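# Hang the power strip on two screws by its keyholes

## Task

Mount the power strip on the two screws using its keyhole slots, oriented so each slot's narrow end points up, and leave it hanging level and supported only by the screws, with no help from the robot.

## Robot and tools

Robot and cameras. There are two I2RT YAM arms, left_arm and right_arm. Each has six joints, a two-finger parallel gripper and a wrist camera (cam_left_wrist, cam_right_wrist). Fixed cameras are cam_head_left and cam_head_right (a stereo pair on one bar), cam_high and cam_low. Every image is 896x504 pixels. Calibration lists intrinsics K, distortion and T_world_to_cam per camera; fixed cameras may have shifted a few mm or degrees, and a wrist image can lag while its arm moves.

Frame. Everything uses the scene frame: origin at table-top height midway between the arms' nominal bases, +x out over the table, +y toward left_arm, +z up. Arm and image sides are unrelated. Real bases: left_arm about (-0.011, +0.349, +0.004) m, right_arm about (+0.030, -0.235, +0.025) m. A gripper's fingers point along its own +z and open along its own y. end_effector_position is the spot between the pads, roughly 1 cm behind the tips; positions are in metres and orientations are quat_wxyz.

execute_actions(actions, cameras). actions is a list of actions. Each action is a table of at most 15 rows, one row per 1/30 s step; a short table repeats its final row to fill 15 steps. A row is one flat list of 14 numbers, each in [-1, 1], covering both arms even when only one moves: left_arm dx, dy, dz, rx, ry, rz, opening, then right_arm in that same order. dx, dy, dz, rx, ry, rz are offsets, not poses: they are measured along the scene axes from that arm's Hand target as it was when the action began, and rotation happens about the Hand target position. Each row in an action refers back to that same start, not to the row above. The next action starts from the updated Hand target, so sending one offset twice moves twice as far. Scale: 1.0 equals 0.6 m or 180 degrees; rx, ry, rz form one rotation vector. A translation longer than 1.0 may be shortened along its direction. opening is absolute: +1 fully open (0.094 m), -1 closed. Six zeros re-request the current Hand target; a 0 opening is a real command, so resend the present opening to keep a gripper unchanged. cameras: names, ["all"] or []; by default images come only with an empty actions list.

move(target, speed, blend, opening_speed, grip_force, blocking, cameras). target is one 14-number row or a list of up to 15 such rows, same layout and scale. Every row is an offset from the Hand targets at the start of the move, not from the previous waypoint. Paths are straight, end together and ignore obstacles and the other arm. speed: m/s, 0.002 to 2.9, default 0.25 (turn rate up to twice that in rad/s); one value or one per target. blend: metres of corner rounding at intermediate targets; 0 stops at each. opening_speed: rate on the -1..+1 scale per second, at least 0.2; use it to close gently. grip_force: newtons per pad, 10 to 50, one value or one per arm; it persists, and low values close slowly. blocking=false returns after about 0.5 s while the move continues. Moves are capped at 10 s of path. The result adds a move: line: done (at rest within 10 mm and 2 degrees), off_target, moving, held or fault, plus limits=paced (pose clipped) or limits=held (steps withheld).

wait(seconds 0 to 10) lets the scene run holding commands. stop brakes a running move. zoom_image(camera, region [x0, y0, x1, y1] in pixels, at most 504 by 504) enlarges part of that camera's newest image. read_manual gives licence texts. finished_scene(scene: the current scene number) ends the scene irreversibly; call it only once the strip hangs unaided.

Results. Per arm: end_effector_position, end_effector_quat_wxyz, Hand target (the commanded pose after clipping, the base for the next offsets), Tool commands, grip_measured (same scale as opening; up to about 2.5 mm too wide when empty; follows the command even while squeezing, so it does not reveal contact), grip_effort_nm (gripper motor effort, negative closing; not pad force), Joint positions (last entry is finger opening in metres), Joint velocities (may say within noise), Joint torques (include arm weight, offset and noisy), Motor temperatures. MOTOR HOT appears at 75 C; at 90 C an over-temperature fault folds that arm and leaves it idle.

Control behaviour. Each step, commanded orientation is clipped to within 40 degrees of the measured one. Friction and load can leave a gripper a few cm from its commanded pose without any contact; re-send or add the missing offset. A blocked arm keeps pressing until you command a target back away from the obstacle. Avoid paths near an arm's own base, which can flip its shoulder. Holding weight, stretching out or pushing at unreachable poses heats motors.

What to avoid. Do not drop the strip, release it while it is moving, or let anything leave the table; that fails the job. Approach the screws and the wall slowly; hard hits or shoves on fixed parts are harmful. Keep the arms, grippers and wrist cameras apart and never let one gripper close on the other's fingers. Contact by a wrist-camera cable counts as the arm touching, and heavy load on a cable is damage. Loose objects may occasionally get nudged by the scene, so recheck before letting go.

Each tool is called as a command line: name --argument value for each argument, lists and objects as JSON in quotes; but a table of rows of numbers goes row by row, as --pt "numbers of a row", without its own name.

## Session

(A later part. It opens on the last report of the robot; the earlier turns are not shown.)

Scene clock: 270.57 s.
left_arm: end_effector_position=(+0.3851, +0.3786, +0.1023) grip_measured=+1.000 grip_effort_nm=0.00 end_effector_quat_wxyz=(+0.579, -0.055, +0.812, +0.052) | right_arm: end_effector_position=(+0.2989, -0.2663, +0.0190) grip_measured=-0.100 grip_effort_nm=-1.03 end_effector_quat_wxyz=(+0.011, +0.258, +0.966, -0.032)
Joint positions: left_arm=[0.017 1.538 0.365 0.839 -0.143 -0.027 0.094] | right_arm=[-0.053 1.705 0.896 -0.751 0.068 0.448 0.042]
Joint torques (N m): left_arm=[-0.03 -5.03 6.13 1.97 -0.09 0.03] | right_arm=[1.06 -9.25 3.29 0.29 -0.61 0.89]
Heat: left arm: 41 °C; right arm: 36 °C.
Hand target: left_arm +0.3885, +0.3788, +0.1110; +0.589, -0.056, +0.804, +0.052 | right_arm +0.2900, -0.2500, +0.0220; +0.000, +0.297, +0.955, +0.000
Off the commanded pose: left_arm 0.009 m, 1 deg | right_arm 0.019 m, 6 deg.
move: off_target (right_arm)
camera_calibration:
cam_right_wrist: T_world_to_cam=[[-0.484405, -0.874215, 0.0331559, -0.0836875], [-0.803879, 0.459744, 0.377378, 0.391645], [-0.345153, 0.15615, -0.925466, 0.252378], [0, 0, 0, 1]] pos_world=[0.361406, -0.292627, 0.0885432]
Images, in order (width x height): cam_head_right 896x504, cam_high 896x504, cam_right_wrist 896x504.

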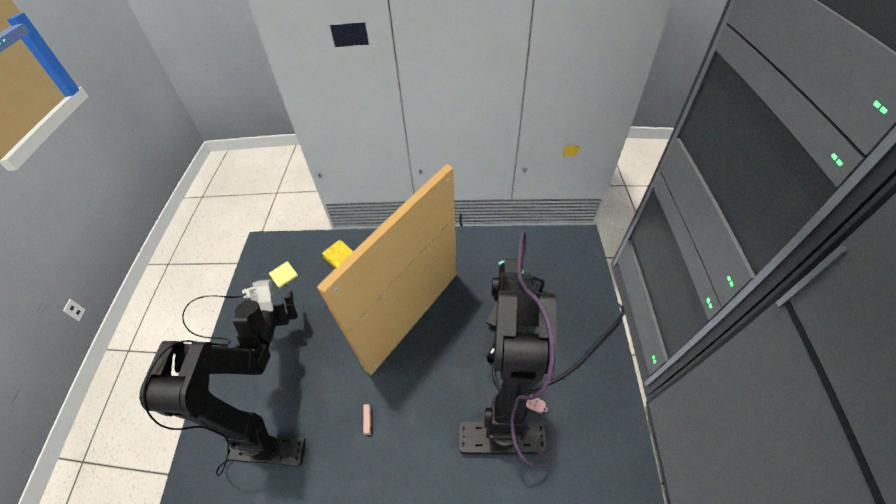

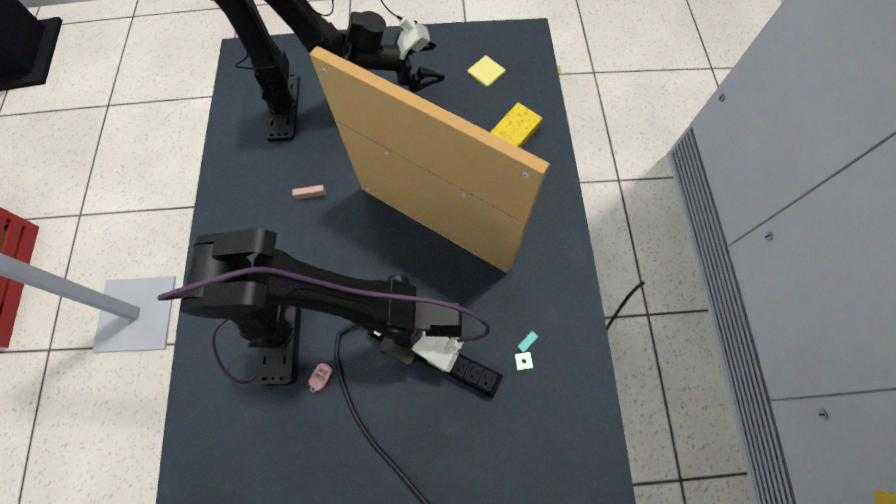

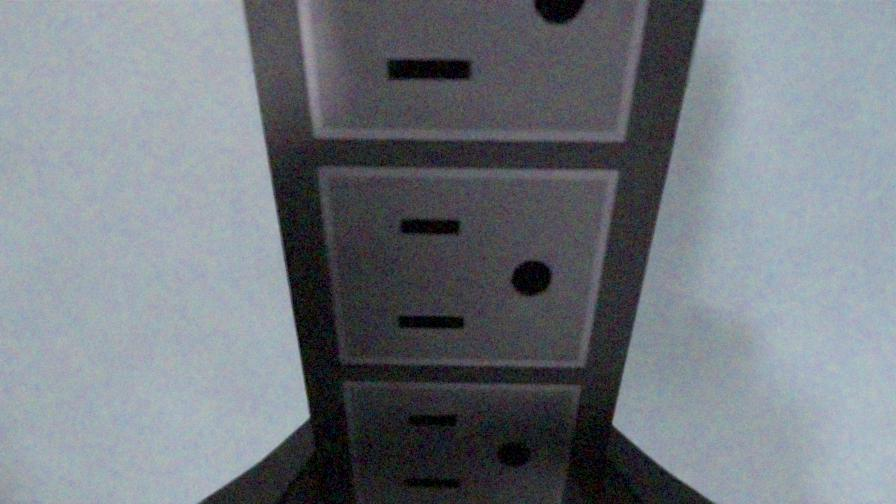

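move --pt "0 0 0 0 0 0 1.0 -0.005 0.15 0.0633 0.0916 -0.0629 0 -0.2" --pt "0 0 0 0 0 0 1.0 -0.0033 0.2333 0.21 0.2289 -0.1573 0 -0.2" --pt "0 0 0 0 0 0 1.0 0.0033 0.2833 0.42 0.412 -0.2832 0 -0.2" --speed 0.3 --blend '[0.03, 0.03, 0]' --cameras '["all"]'

Scene clock: 276.07 s.
left_arm: end_effector_position=(+0.3851, +0.3786, +0.1023) grip_measured=+1.000 grip_effort_nm=0.00 end_effector_quat_wxyz=(+0.579, -0.055, +0.812, +0.052) | right_arm: end_effector_position=(+0.3030, -0.0945, +0.2560) grip_measured=-0.100 grip_effort_nm=-1.03 end_effector_quat_wxyz=(+0.218, +0.255, +0.682, +0.650)
Joint positions: left_arm=[0.017 1.538 0.365 0.839 -0.143 -0.027 0.094] | right_arm=[0.02 0.855 0.338 0.421 -0.886 1.53 0.042]
Joint torques (N m): left_arm=[-0.02 -5.04 6.15 1.96 -0.09 0.03] | right_arm=[2.65 -1.5 6.87 2.62 -0.63 0.32]
Heat: left arm: 41 °C; right arm: 36 °C.
Hand target: left_arm +0.3885, +0.3788, +0.1110; +0.589, -0.056, +0.804, +0.052 | right_arm +0.2919, -0.0800, +0.2740; +0.209, +0.209, +0.675, +0.675
Off the commanded pose: left_arm 0.009 m, 1 deg | right_arm 0.026 m, 6 deg.
move: off_target (right_arm)
camera_calibration:
cam_left_wrist: T_world_to_cam=[[0.153641, -0.98794, -0.0191974, 0.316345], [-0.680595, -0.0917191, -0.726896, 0.409091], [0.716369, 0.124747, -0.686479, -0.165614], [0, 0, 0, 1]] pos_world=[0.348462, 0.370711, 0.189749]
cam_right_wrist: T_world_to_cam=[[-0.0369788, -0.0170835, -0.99917, 0.270253], [-0.966423, 0.255032, 0.0314064, 0.345068], [0.254283, 0.966782, -0.0259406, 0.110938], [0, 0, 0, 1]] pos_world=[0.315266, -0.190639, 0.26207]

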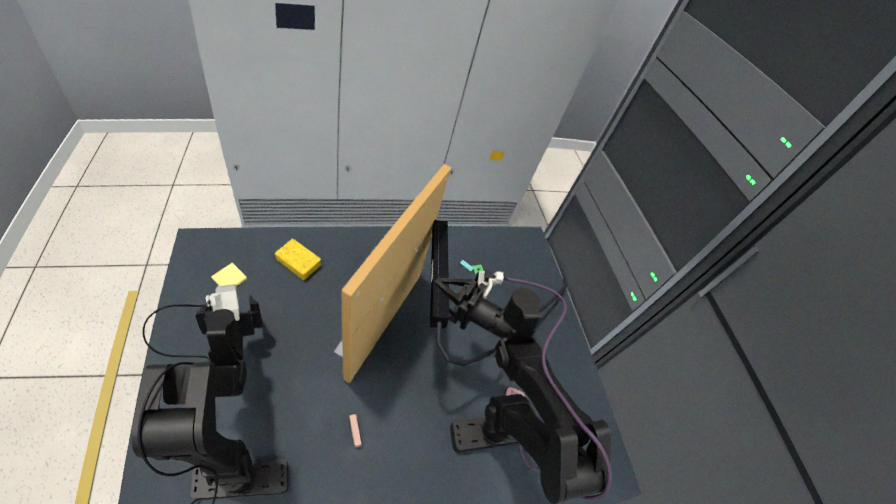

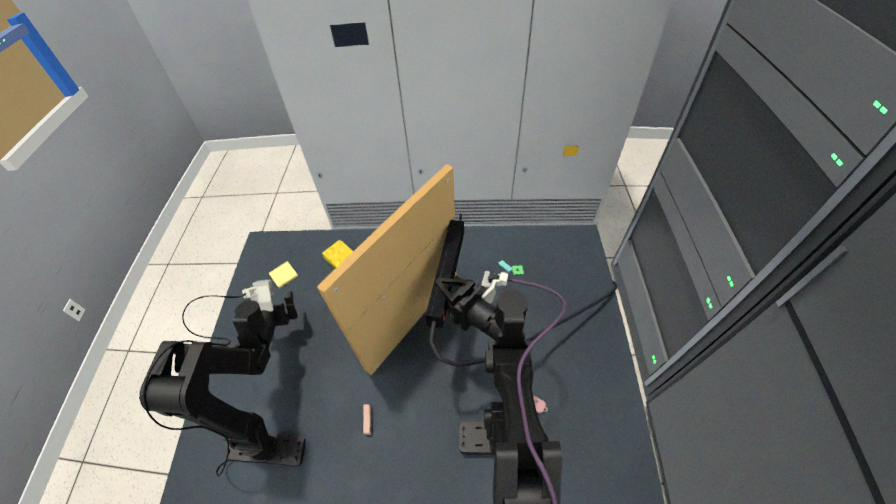

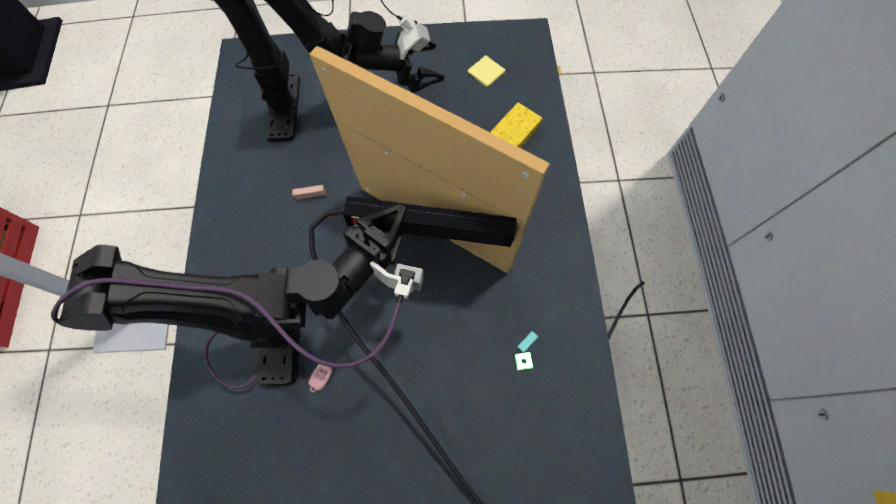

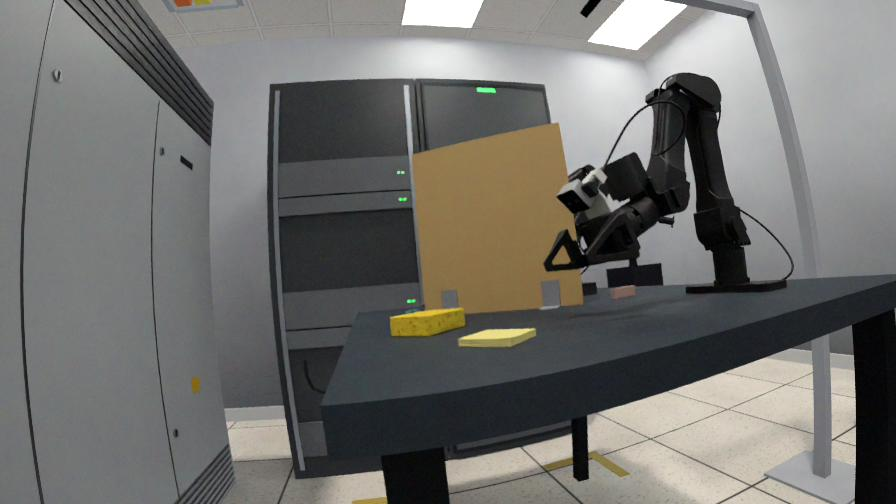

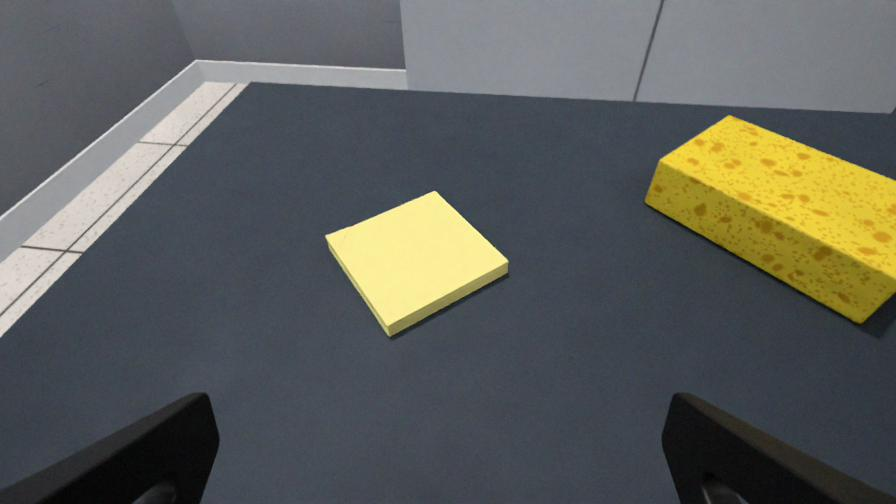

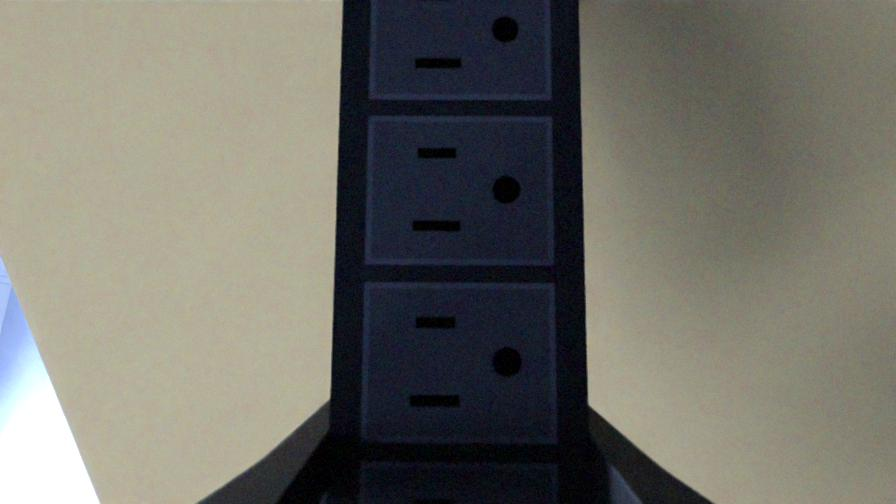

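move --target '[0, 0, 0, 0, 0, 0, 1.0, -0.07, 0.045, 0.095, 0, 0, 0, -0.2]' --speed 0.2 --cameras '["cam_high", "cam_head_right", "cam_right_wrist"]'

Scene clock: 288.07 s.
left_arm: end_effector_position=(+0.3851, +0.3786, +0.1023) grip_measured=+1.000 grip_effort_nm=0.00 end_effector_quat_wxyz=(+0.579, -0.055, +0.812, +0.052) | right_arm: end_effector_position=(+0.2687, -0.0709, +0.2960) grip_measured=-0.100 grip_effort_nm=-1.03 end_effector_quat_wxyz=(+0.243, +0.247, +0.690, +0.635)
Joint positions: left_arm=[0.017 1.538 0.365 0.839 -0.143 -0.027 0.094] | right_arm=[0.238 0.608 0.455 0.058 -0.642 1.493 0.042]
Joint torques (N m): left_arm=[-0.02 -5.03 6.13 1.96 -0.08 0.03] | right_arm=[3.04 -1.02 11.75 2.09 -0.83 0.71]
Heat: left arm: 41 °C; right arm: 37 °C.
Hand target: left_arm +0.3885, +0.3788, +0.1110; +0.589, -0.056, +0.804, +0.052 | right_arm +0.2500, -0.0530, +0.3310; +0.209, +0.209, +0.675, +0.675
Off the commanded pose: left_arm 0.009 m, 1 deg | right_arm 0.044 m, 8 deg.
move: off_target (right_arm)
camera_calibration:
cam_right_wrist: T_world_to_cam=[[-0.0055207, -0.0631368, -0.99799, 0.297332], [-0.960592, 0.277691, -0.012254, 0.317526], [0.277907, 0.958593, -0.0621817, 0.101666], [0, 0, 0, 1]] pos_world=[0.278401, -0.166858, 0.306947]
Images, in order (width x height): cam_head_right 896x504, cam_high 896x504, cam_right_wrist 896x504.

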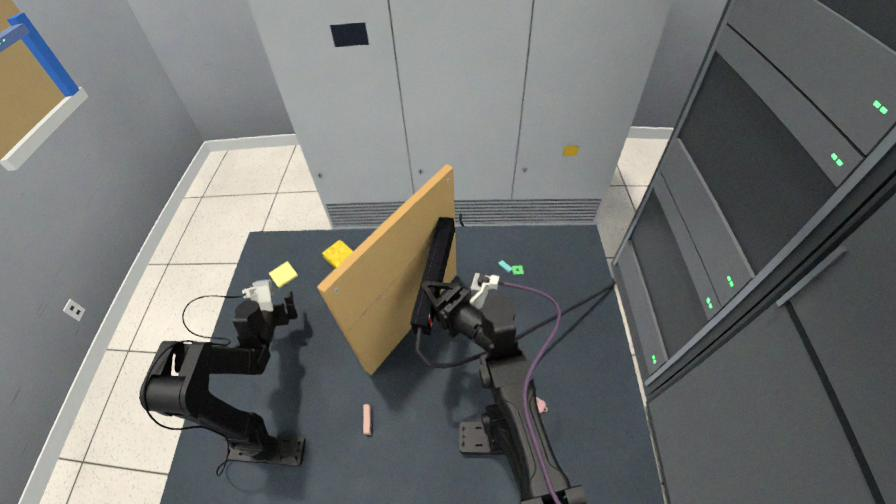

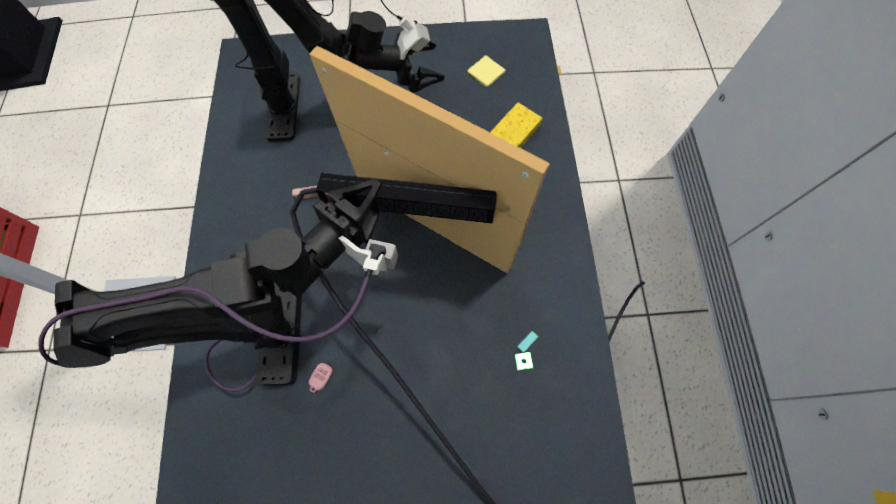

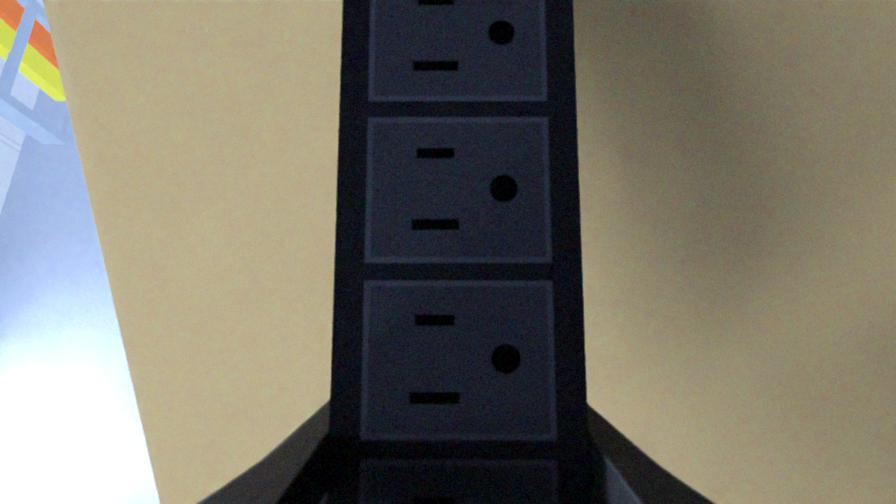

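move --target '[0, 0, 0, 0, 0, 0, 1.0, 0.0917, 0.105, 0.0, 0.0183, -0.0126, 0.0278, -0.2]' --speed 0.1 --cameras '["cam_high", "cam_head_right", "cam_right_wrist"]'

Scene clock: 291.50 s.
left_arm: end_effector_position=(+0.3851, +0.3786, +0.1023) grip_measured=+1.000 grip_effort_nm=0.00 end_effector_quat_wxyz=(+0.579, -0.055, +0.812, +0.052) | right_arm: end_effector_position=(+0.3352, -0.0493, +0.2696) grip_measured=-0.100 grip_effort_nm=-1.03 end_effector_quat_wxyz=(+0.264, +0.285, +0.690, +0.610)
Joint positions: left_arm=[0.017 1.538 0.365 0.839 -0.143 -0.027 0.094] | right_arm=[0.348 0.98 0.487 0.364 -0.44 1.5 0.042]
Joint torques (N m): left_arm=[-0.03 -5.03 6.16 1.96 -0.08 0.03] | right_arm=[6.58 -1.92 13 3.09 -2.07 0.88]
Heat: left arm: 41 °C; right arm: 38 °C.
Hand target: left_arm +0.3885, +0.3788, +0.1110; +0.589, -0.056, +0.804, +0.052 | right_arm +0.3049, +0.0100, +0.3312; +0.187, +0.172, +0.660, +0.707
Off the commanded pose: left_arm 0.009 m, 1 deg | right_arm 0.091 m, 20 deg.
move: off_target (right_arm)
camera_calibration:
cam_right_wrist: T_world_to_cam=[[-0.0438614, -0.087315, -0.995215, 0.283669], [-0.93131, 0.364114, 0.00909946, 0.363816], [0.361577, 0.927252, -0.0972879, 0.040774], [0, 0, 0, 1]] pos_world=[0.336525, -0.14551, 0.282968]
Images, in order (width x height): cam_head_right 896x504, cam_high 896x504, cam_right_wrist 896x504.

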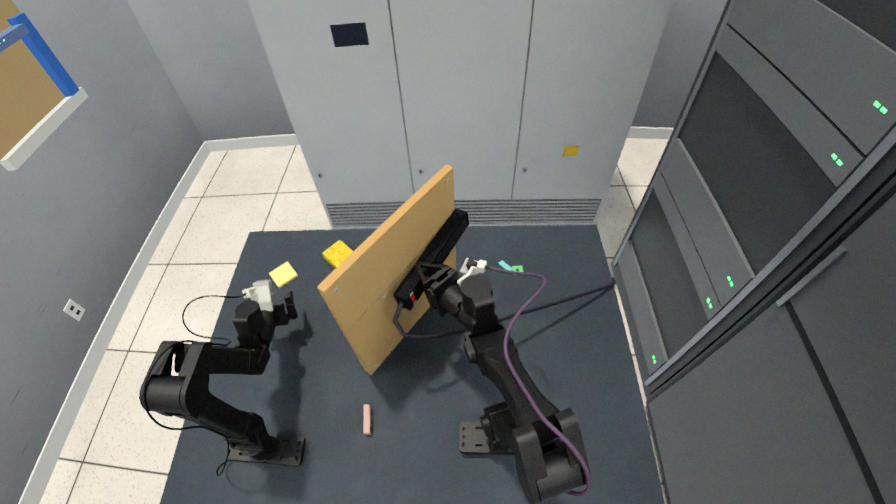

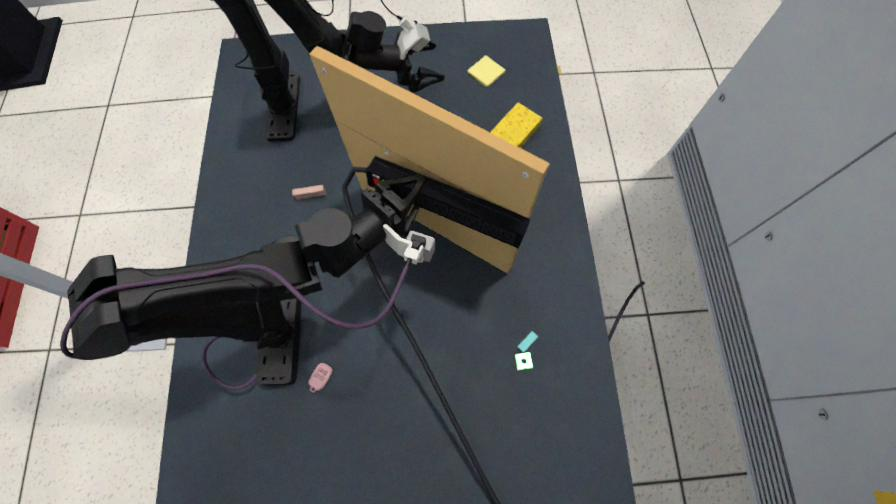

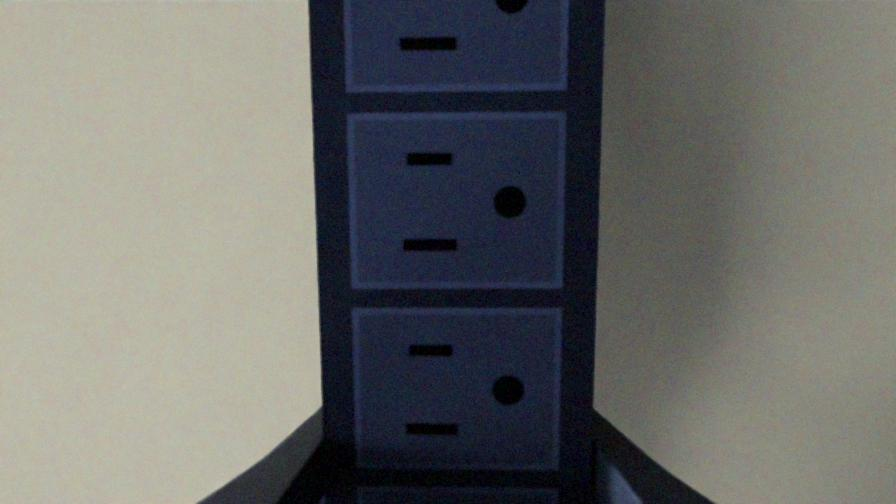

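move --pt "0 0 0 0 0 0 1.0 -0.0265 -0.1383 0.01 0 0 -0.022 -0.2" --pt "0 0 0 0 0 0 1.0 -0.0265 -0.1383 0.275 0 0 -0.022 -0.2" --speed '[0.15, 0.2]' --blend '[0.02, 0]' --cameras '["cam_high", "cam_head_right", "cam_right_wrist"]'

Scene clock: 299.27 s.
left_arm: end_effector_position=(+0.3851, +0.3786, +0.1023) grip_measured=+1.000 grip_effort_nm=0.00 end_effector_quat_wxyz=(+0.579, -0.055, +0.812, +0.052) | right_arm: end_effector_position=(+0.3079, -0.0808, +0.4583) grip_measured=-0.100 grip_effort_nm=-1.03 end_effector_quat_wxyz=(+0.212, +0.220, +0.673, +0.674)
Joint positions: left_arm=[0.017 1.538 0.365 0.839 -0.143 -0.027 0.094] | right_arm=[0.059 0.968 1.126 -0.16 -0.912 1.58 0.042]
Joint torques (N m): left_arm=[-0.02 -5.01 6.15 1.97 -0.09 0.03] | right_arm=[1.99 -3.58 11.79 2.11 -0.2 0.78]
Motor temperatures (°C): left_arm=[26 30 41 40 27 27 26] | right_arm=[29 32 40 37 29 26 25]
Heat: left arm: 41 °C; right arm: 40 °C.
Hand target: left_arm +0.3885, +0.3788, +0.1110; +0.589, -0.056, +0.804, +0.052 | right_arm +0.2891, -0.0730, +0.4960; +0.211, +0.195, +0.654, +0.700
Off the commanded pose: left_arm 0.009 m, 1 deg | right_arm 0.043 m, 5 deg.
move: off_target (right_arm)
camera_calibration:
cam_right_wrist: T_world_to_cam=[[0.0172443, 0.0158889, -0.999725, 0.459047], [-0.980936, 0.193837, -0.0138395, 0.360171], [0.193564, 0.980905, 0.0189286, 0.100985], [0, 0, 0, 1]] pos_world=[0.325842, -0.176165, 0.461994]
Images, in order (width x height): cam_head_right 896x504, cam_high 896x504, cam_right_wrist 896x504.

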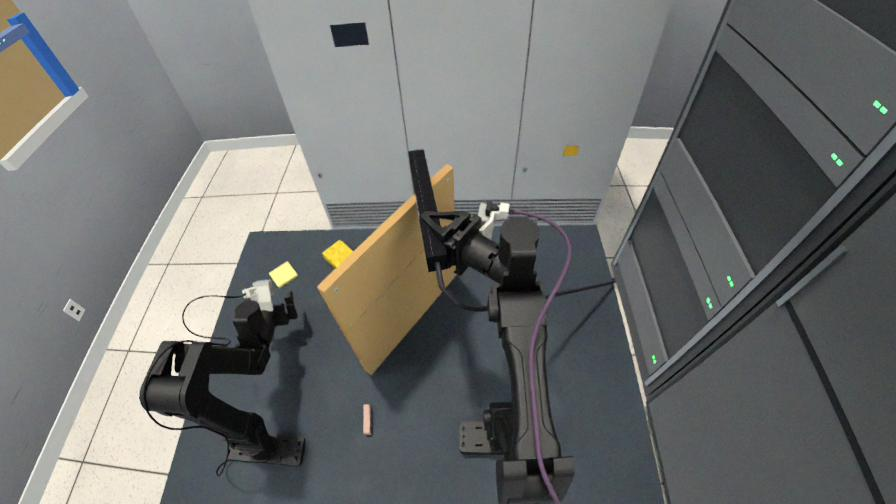

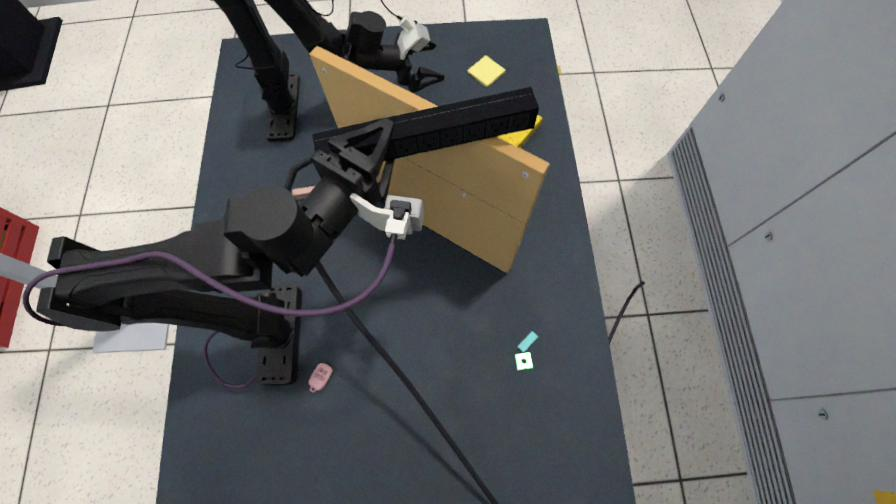

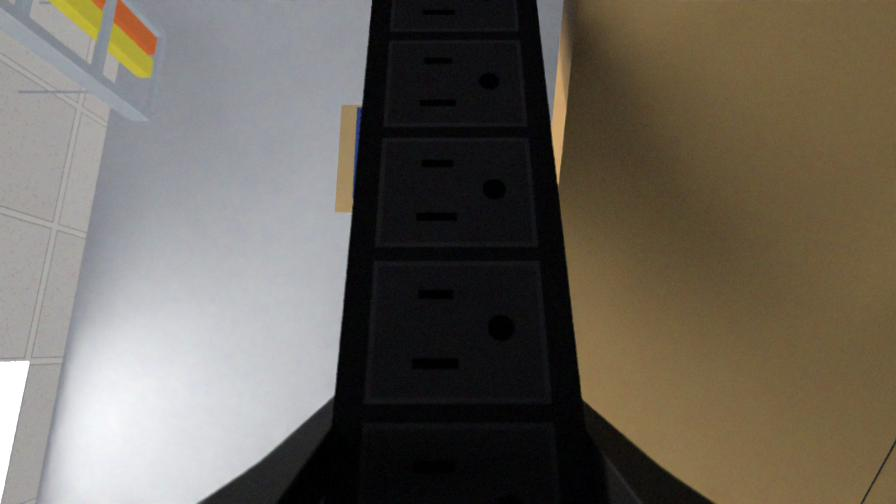

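move --pt "0 0 0 0 0 0 1.0 0.1848 -0.2117 -0.0433 0 0 -0.2 -0.2" --pt "0 0 0 0 0 0 1.0 0.1848 -0.245 -0.3267 -0.1726 0.2161 -0.1875 -0.2" --pt "0 0 0 0 0 0 1.0 0.1682 -0.295 -0.53 -0.3302 0.4135 -0.1525 -0.2" --speed 0.3 --blend '[0.03, 0.03, 0]' --cameras '["cam_high", "cam_head_right", "cam_right_wrist"]'

Scene clock: 312.30 s.
left_arm: end_effector_position=(+0.3851, +0.3786, +0.1023) grip_measured=+1.000 grip_effort_nm=0.00 end_effector_quat_wxyz=(+0.579, -0.055, +0.812, +0.052) | right_arm: end_effector_position=(+0.3907, -0.2519, +0.1699) grip_measured=-0.100 grip_effort_nm=-1.03 end_effector_quat_wxyz=(+0.001, +0.563, +0.826, +0.002)
Joint positions: left_arm=[0.017 1.538 0.365 0.839 -0.143 -0.027 0.094] | right_arm=[-0.03 1.918 1.792 -1.441 -0.003 1.147 0.042]
Joint torques (N m): left_arm=[-0.03 -5.04 6.13 1.96 -0.08 0.03] | right_arm=[0.47 -9.39 8.64 0.18 -0.01 0.23]
Heat: left arm: 41 °C; right arm: 42 °C.
Hand target: left_arm +0.3885, +0.3788, +0.1110; +0.589, -0.056, +0.804, +0.052 | right_arm +0.3900, -0.2500, +0.1781; +0.000, +0.568, +0.823, +0.000
Off the commanded pose: left_arm 0.009 m, 1 deg | right_arm 0.008 m, 1 deg.
move: done
camera_calibration:
cam_right_wrist: T_world_to_cam=[[-0.924649, -0.379763, -0.028371, 0.275299], [-0.356737, 0.837689, 0.413542, 0.316301], [-0.133282, 0.392502, -0.910043, 0.395592], [0, 0, 0, 1]] pos_world=[0.420116, -0.315684, 0.237013]
Images, in order (width x height): cam_head_right 896x504, cam_high 896x504, cam_right_wrist 896x504.

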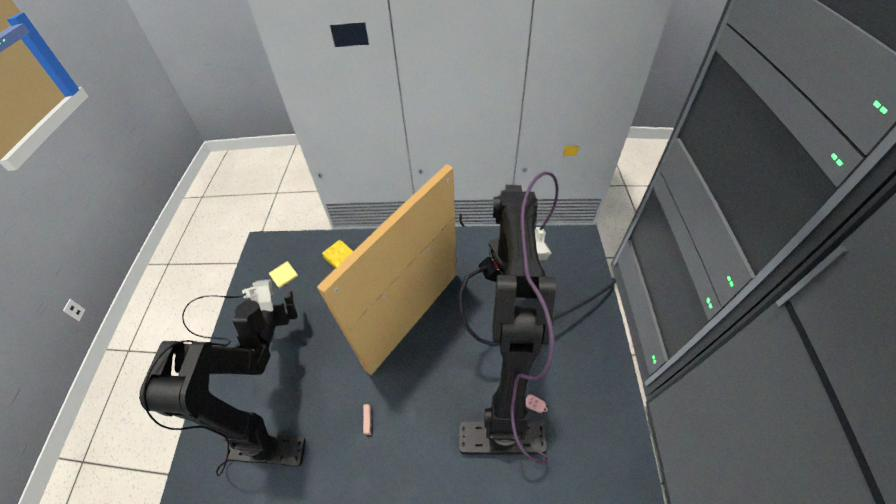

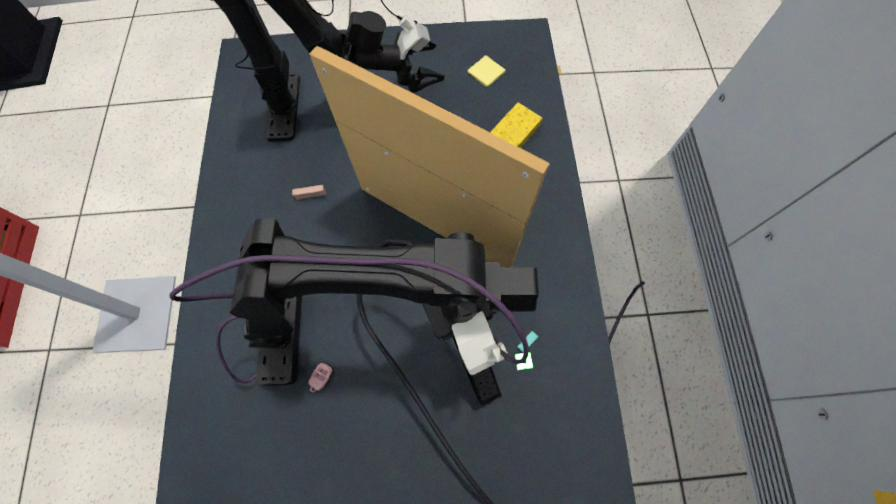

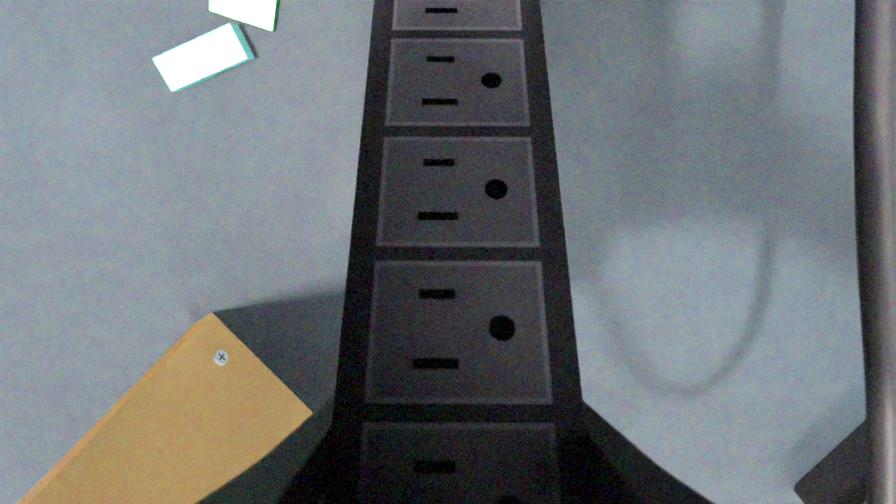

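move --pt "0 0 0 0 0 0 1.0 0 0 -0.1 0 0 0 -0.2" --pt "0 0 0 0 0 0 1.0 0 0 -0.265 0 0 0 -0.2" --speed '[0.1, 0.07]' --blend '[0.005, 0]' --cameras '["cam_high", "cam_right_wrist"]'

Scene clock: 315.93 s.
left_arm: end_effector_position=(+0.3851, +0.3786, +0.1023) grip_measured=+1.000 grip_effort_nm=0.00 end_effector_quat_wxyz=(+0.579, -0.055, +0.812, +0.052) | right_arm: end_effector_position=(+0.3963, -0.2561, +0.0296) grip_measured=-0.100 grip_effort_nm=-1.03 end_effector_quat_wxyz=(+0.020, +0.566, +0.824, -0.002)
Joint positions: left_arm=[0.017 1.538 0.365 0.839 -0.143 -0.027 0.094] | right_arm=[-0.027 1.996 1.332 -0.873 0.025 1.157 0.042]
Joint torques (N m): left_arm=[-0.03 -5.04 6.15 1.97 -0.09 0.03] | right_arm=[0.47 -8.18 3.85 0.57 -0.25 0.07]
Heat: left arm: 42 °C; right arm: 42 °C.
Hand target: left_arm +0.3885, +0.3788, +0.1110; +0.589, -0.056, +0.804, +0.052 | right_arm +0.3900, -0.2499, +0.0190; +0.000, +0.568, +0.823, +0.000
Off the commanded pose: left_arm 0.009 m, 1 deg | right_arm 0.014 m, 2 deg.
move: off_target (right_arm)
camera_calibration:
cam_right_wrist: T_world_to_cam=[[-0.9264, -0.374036, -0.0433626, 0.277597], [-0.361672, 0.851855, 0.378862, 0.386454], [-0.104769, 0.36666, -0.924437, 0.252852], [0, 0, 0, 1]] pos_world=[0.423426, -0.318083, 0.0993703]
Images, in order (width x height): cam_high 896x504, cam_right_wrist 896x504.

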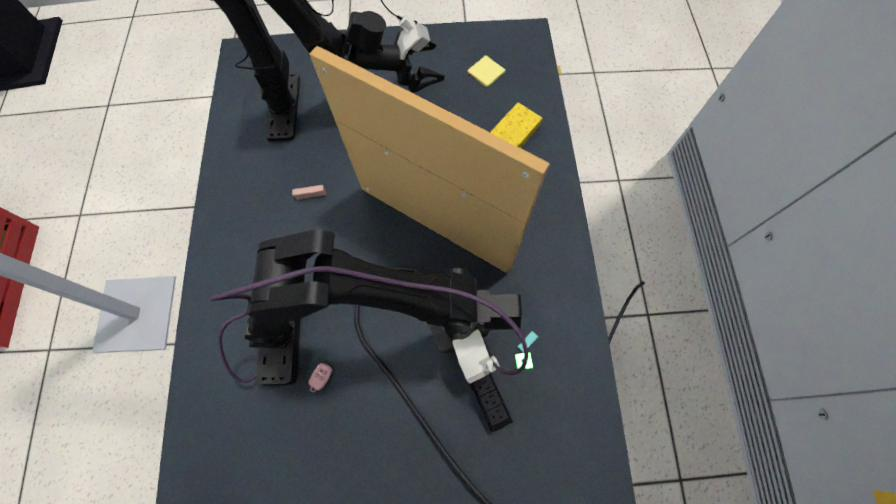

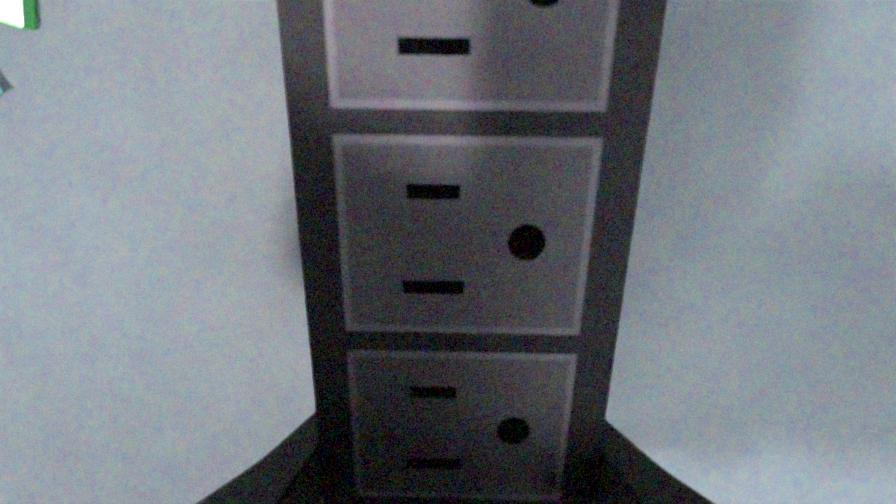

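move --target '[0, 0, 0, 0, 0, 0, 1.0, 0, 0, -0.022, 0, 0, 0, -0.2]' --speed 0.05 --cameras '["cam_right_wrist"]'

Scene clock: 317.40 s.
left_arm: end_effector_position=(+0.3851, +0.3786, +0.1023) grip_measured=+1.000 grip_effort_nm=0.00 end_effector_quat_wxyz=(+0.579, -0.055, +0.812, +0.052) | right_arm: end_effector_position=(+0.3987, -0.2568, +0.0188) grip_measured=-0.100 grip_effort_nm=-1.03 end_effector_quat_wxyz=(+0.025, +0.567, +0.823, -0.001)
Joint positions: left_arm=[0.017 1.538 0.365 0.839 -0.143 -0.027 0.094] | right_arm=[-0.027 2.015 1.311 -0.825 0.028 1.159 0.042]
Joint torques (N m): left_arm=[-0.03 -5.03 6.13 1.96 -0.09 0.03] | right_arm=[0.25 -7.73 3.82 0.6 -0.26 0.08]
Heat: left arm: 42 °C; right arm: 41 °C.
Hand target: left_arm +0.3885, +0.3788, +0.1110; +0.589, -0.056, +0.804, +0.052 | right_arm +0.3901, -0.2499, +0.0059; +0.000, +0.568, +0.823, +0.000
Off the commanded pose: left_arm 0.009 m, 1 deg | right_arm 0.017 m, 3 deg.
move: off_target (right_arm)
camera_calibration:
cam_right_wrist: T_world_to_cam=[[-0.926711, -0.372387, -0.0503399, 0.279721], [-0.363391, 0.853989, 0.372358, 0.393388], [-0.0956713, 0.363361, -0.926723, 0.238879], [0, 0, 0, 1]] pos_world=[0.425028, -0.318584, 0.0889746]
Images, in order (width x height): cam_right_wrist 896x504.

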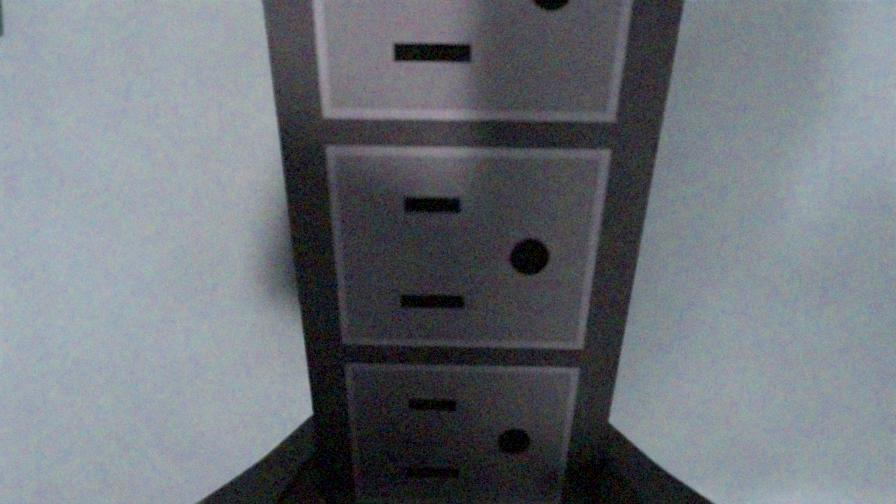

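move --pt "0 0 0 0 0 0 1.0 0.0143 -0.0115 0.0193 0 0 0 -0.2" --pt "0 0 0 0 0 0 1.0 0.0143 -0.0115 0.0193 0 0 0 0.3" --speed 0.05 --opening_speed 0.6 --cameras '["cam_right_wrist", "cam_high"]'

Scene clock: 319.97 s.
left_arm: end_effector_position=(+0.3851, +0.3786, +0.1023) grip_measured=+1.000 grip_effort_nm=0.00 end_effector_quat_wxyz=(+0.579, -0.055, +0.812, +0.052) | right_arm: end_effector_position=(+0.3977, -0.2552, +0.0191) grip_measured=+0.298 grip_effort_nm=0.08 end_effector_quat_wxyz=(+0.008, +0.565, +0.825, +0.004)
Joint positions: left_arm=[0.017 1.538 0.365 0.839 -0.143 -0.027 0.094] | right_arm=[-0.036 2.031 1.337 -0.86 0.001 1.145 0.061]
Joint torques (N m): left_arm=[-0.03 -5.03 6.15 1.96 -0.08 0.03] | right_arm=[-0.46 -8.54 6.91 0.41 -0.04 0.01]
Heat: left arm: 42 °C; right arm: 41 °C.
Hand target: left_arm +0.3885, +0.3788, +0.1110; +0.589, -0.056, +0.804, +0.052 | right_arm +0.3986, -0.2568, +0.0174; +0.000, +0.568, +0.823, +0.000
Off the commanded pose: left_arm 0.009 m, 1 deg | right_arm 0.002 m, 1 deg.
move: done
camera_calibration:
cam_right_wrist: T_world_to_cam=[[-0.925781, -0.375997, -0.0394433, 0.277876], [-0.35885, 0.84111, 0.404673, 0.385804], [-0.11898, 0.388793, -0.91361, 0.254033], [0, 0, 0, 1]] pos_world=[0.425923, -0.318789, 0.0869231]
Images, in order (width x height): cam_high 896x504, cam_right_wrist 896x504.

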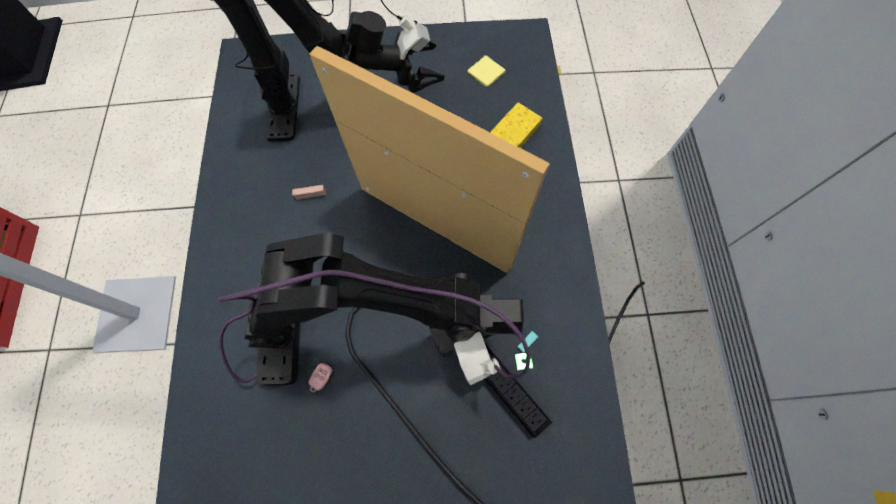

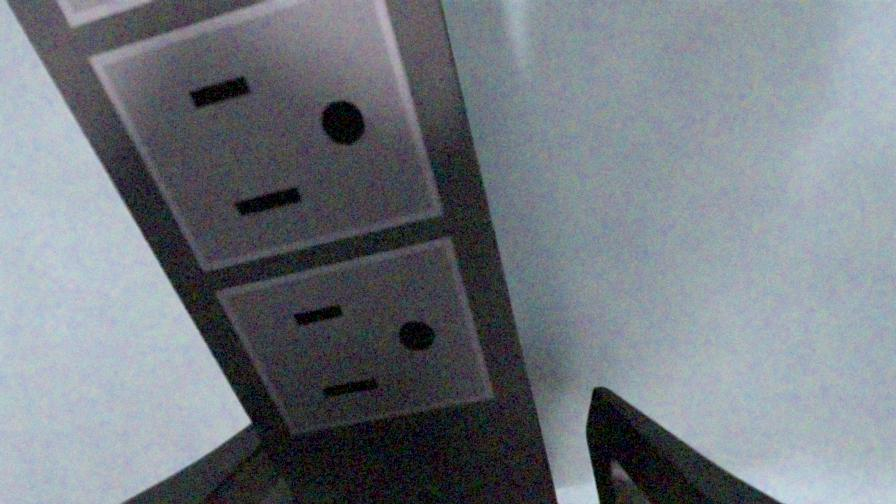

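move --pt "0 0 0 0 0 0 1.0 0 0 0.0 0 0 0 1.0" --pt "0 0 0 0 0 0 1.0 0 0 0.22 0 0 0 1.0" --speed 0.15 --opening_speed 1.0 --cameras '["cam_right_wrist", "cam_high"]'

Scene clock: 323.47 s.
left_arm: end_effector_position=(+0.3851, +0.3786, +0.1023) grip_measured=+1.000 grip_effort_nm=0.00 end_effector_quat_wxyz=(+0.579, -0.055, +0.812, +0.052) | right_arm: end_effector_position=(+0.3966, -0.2551, +0.1318) grip_measured=+0.998 grip_effort_nm=0.08 end_effector_quat_wxyz=(-0.016, +0.565, +0.825, -0.010)
Joint positions: left_arm=[0.017 1.538 0.365 0.839 -0.143 -0.027 0.094] | right_arm=[-0.036 1.978 1.724 -1.354 0.001 1.145 0.094]
Joint torques (N m): left_arm=[-0.03 -5.03 6.13 1.96 -0.08 0.03] | right_arm=[-0.32 -13.07 7.57 0.29 -0.07 0.07]
Heat: left arm: 42 °C; right arm: 40 °C.
Hand target: left_arm +0.3885, +0.3788, +0.1110; +0.589, -0.056, +0.804, +0.052 | right_arm +0.3986, -0.2568, +0.1495; +0.000, +0.568, +0.823, +0.000
Off the commanded pose: left_arm 0.009 m, 1 deg | right_arm 0.018 m, 2 deg.
move: off_target (right_arm)
camera_calibration:
cam_right_wrist: T_world_to_cam=[[-0.926548, -0.376019, 0.0108605, 0.275015], [-0.335798, 0.839763, 0.426659, 0.327335], [-0.169552, 0.391673, -0.904347, 0.37638], [0, 0, 0, 1]] pos_world=[0.428549, -0.31889, 0.197731]
Images, in order (width x height): cam_high 896x504, cam_right_wrist 896x504.

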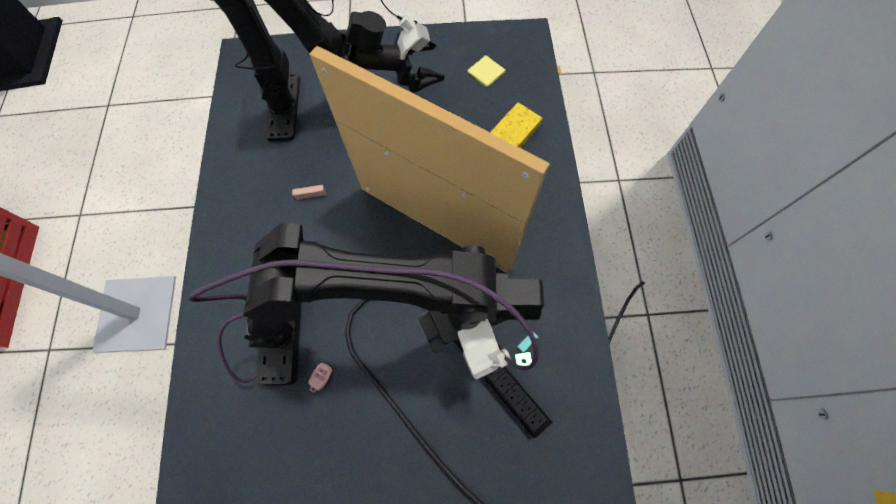

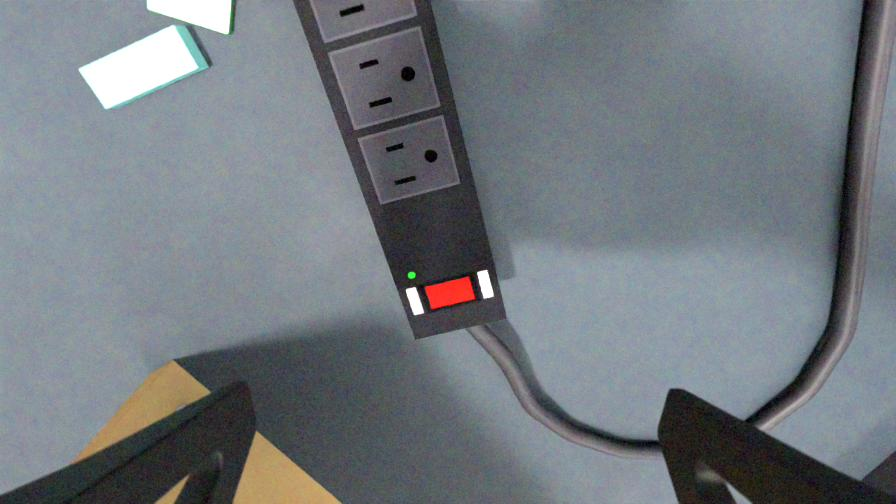

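move --target '[0, 0, 0, 0, 0, 0, 1.0, -0.0643, -0.405, -0.1, 0, 0, 0.1478, 0.5]' --speed 0.35 --cameras '["cam_right_wrist", "cam_high"]'

Scene clock: 329.37 s.
left_arm: end_effector_position=(+0.3851, +0.3786, +0.1023) grip_measured=+1.000 grip_effort_nm=0.00 end_effector_quat_wxyz=(+0.579, -0.055, +0.812, +0.052) | right_arm: end_effector_position=(+0.3546, -0.4988, +0.0907) grip_measured=+0.502 grip_effort_nm=-0.09 end_effector_quat_wxyz=(+0.000, +0.367, +0.930, -0.004)
Joint positions: left_arm=[0.017 1.538 0.365 0.839 -0.143 -0.027 0.094] | right_arm=[-0.661 2.159 1.833 -1.243 0.007 0.071 0.071]
Joint torques (N m): left_arm=[-0.03 -5.03 6.13 1.96 -0.08 0.03] | right_arm=[0.28 -9.95 7.98 0.44 -0.12 -0.05]
Heat: left arm: 42 °C; right arm: 40 °C.
Hand target: left_arm +0.3885, +0.3788, +0.1110; +0.589, -0.056, +0.804, +0.052 | right_arm +0.3598, -0.4998, +0.0894; +0.000, +0.363, +0.932, +0.000
Off the commanded pose: left_arm 0.009 m, 1 deg | right_arm 0.006 m, 1 deg.
move: done
camera_calibration:
cam_right_wrist: T_world_to_cam=[[-0.671695, -0.740635, -0.016903, -0.124731], [-0.679975, 0.607304, 0.410873, 0.542887], [-0.294041, 0.287475, -0.911536, 0.420322], [0, 0, 0, 1]] pos_world=[0.40896, -0.54291, 0.157973]
Images, in order (width x height): cam_high 896x504, cam_right_wrist 896x504.

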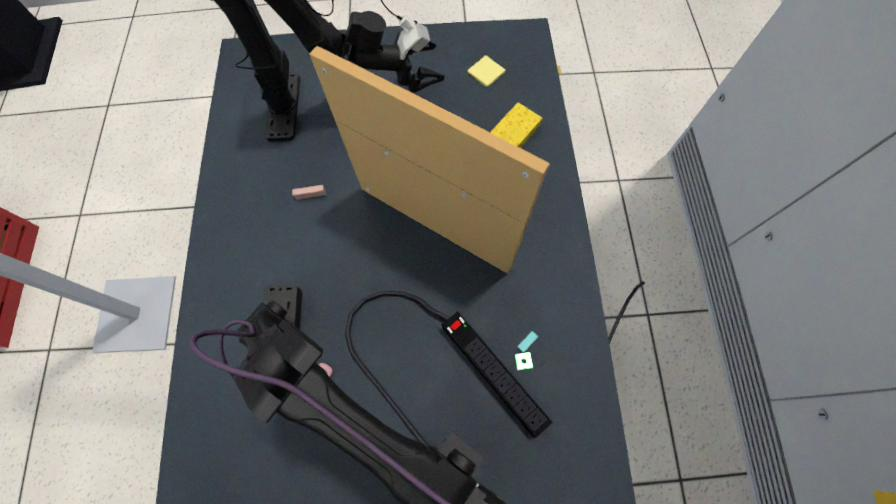

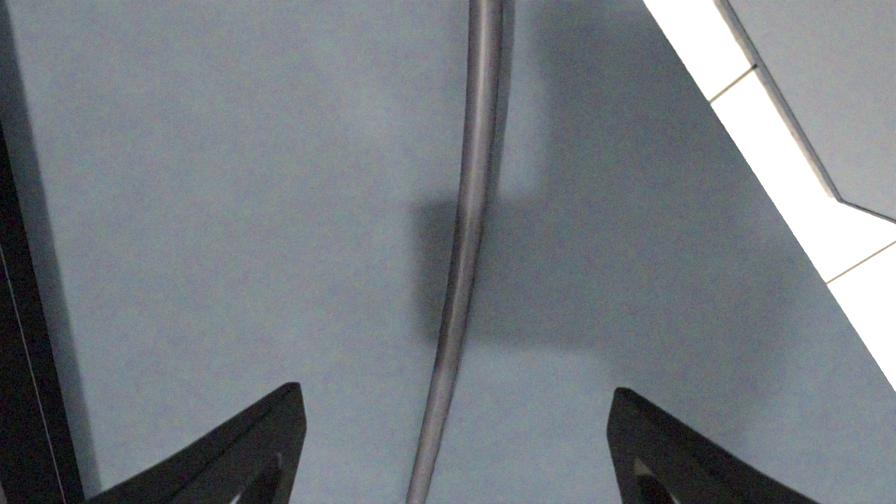

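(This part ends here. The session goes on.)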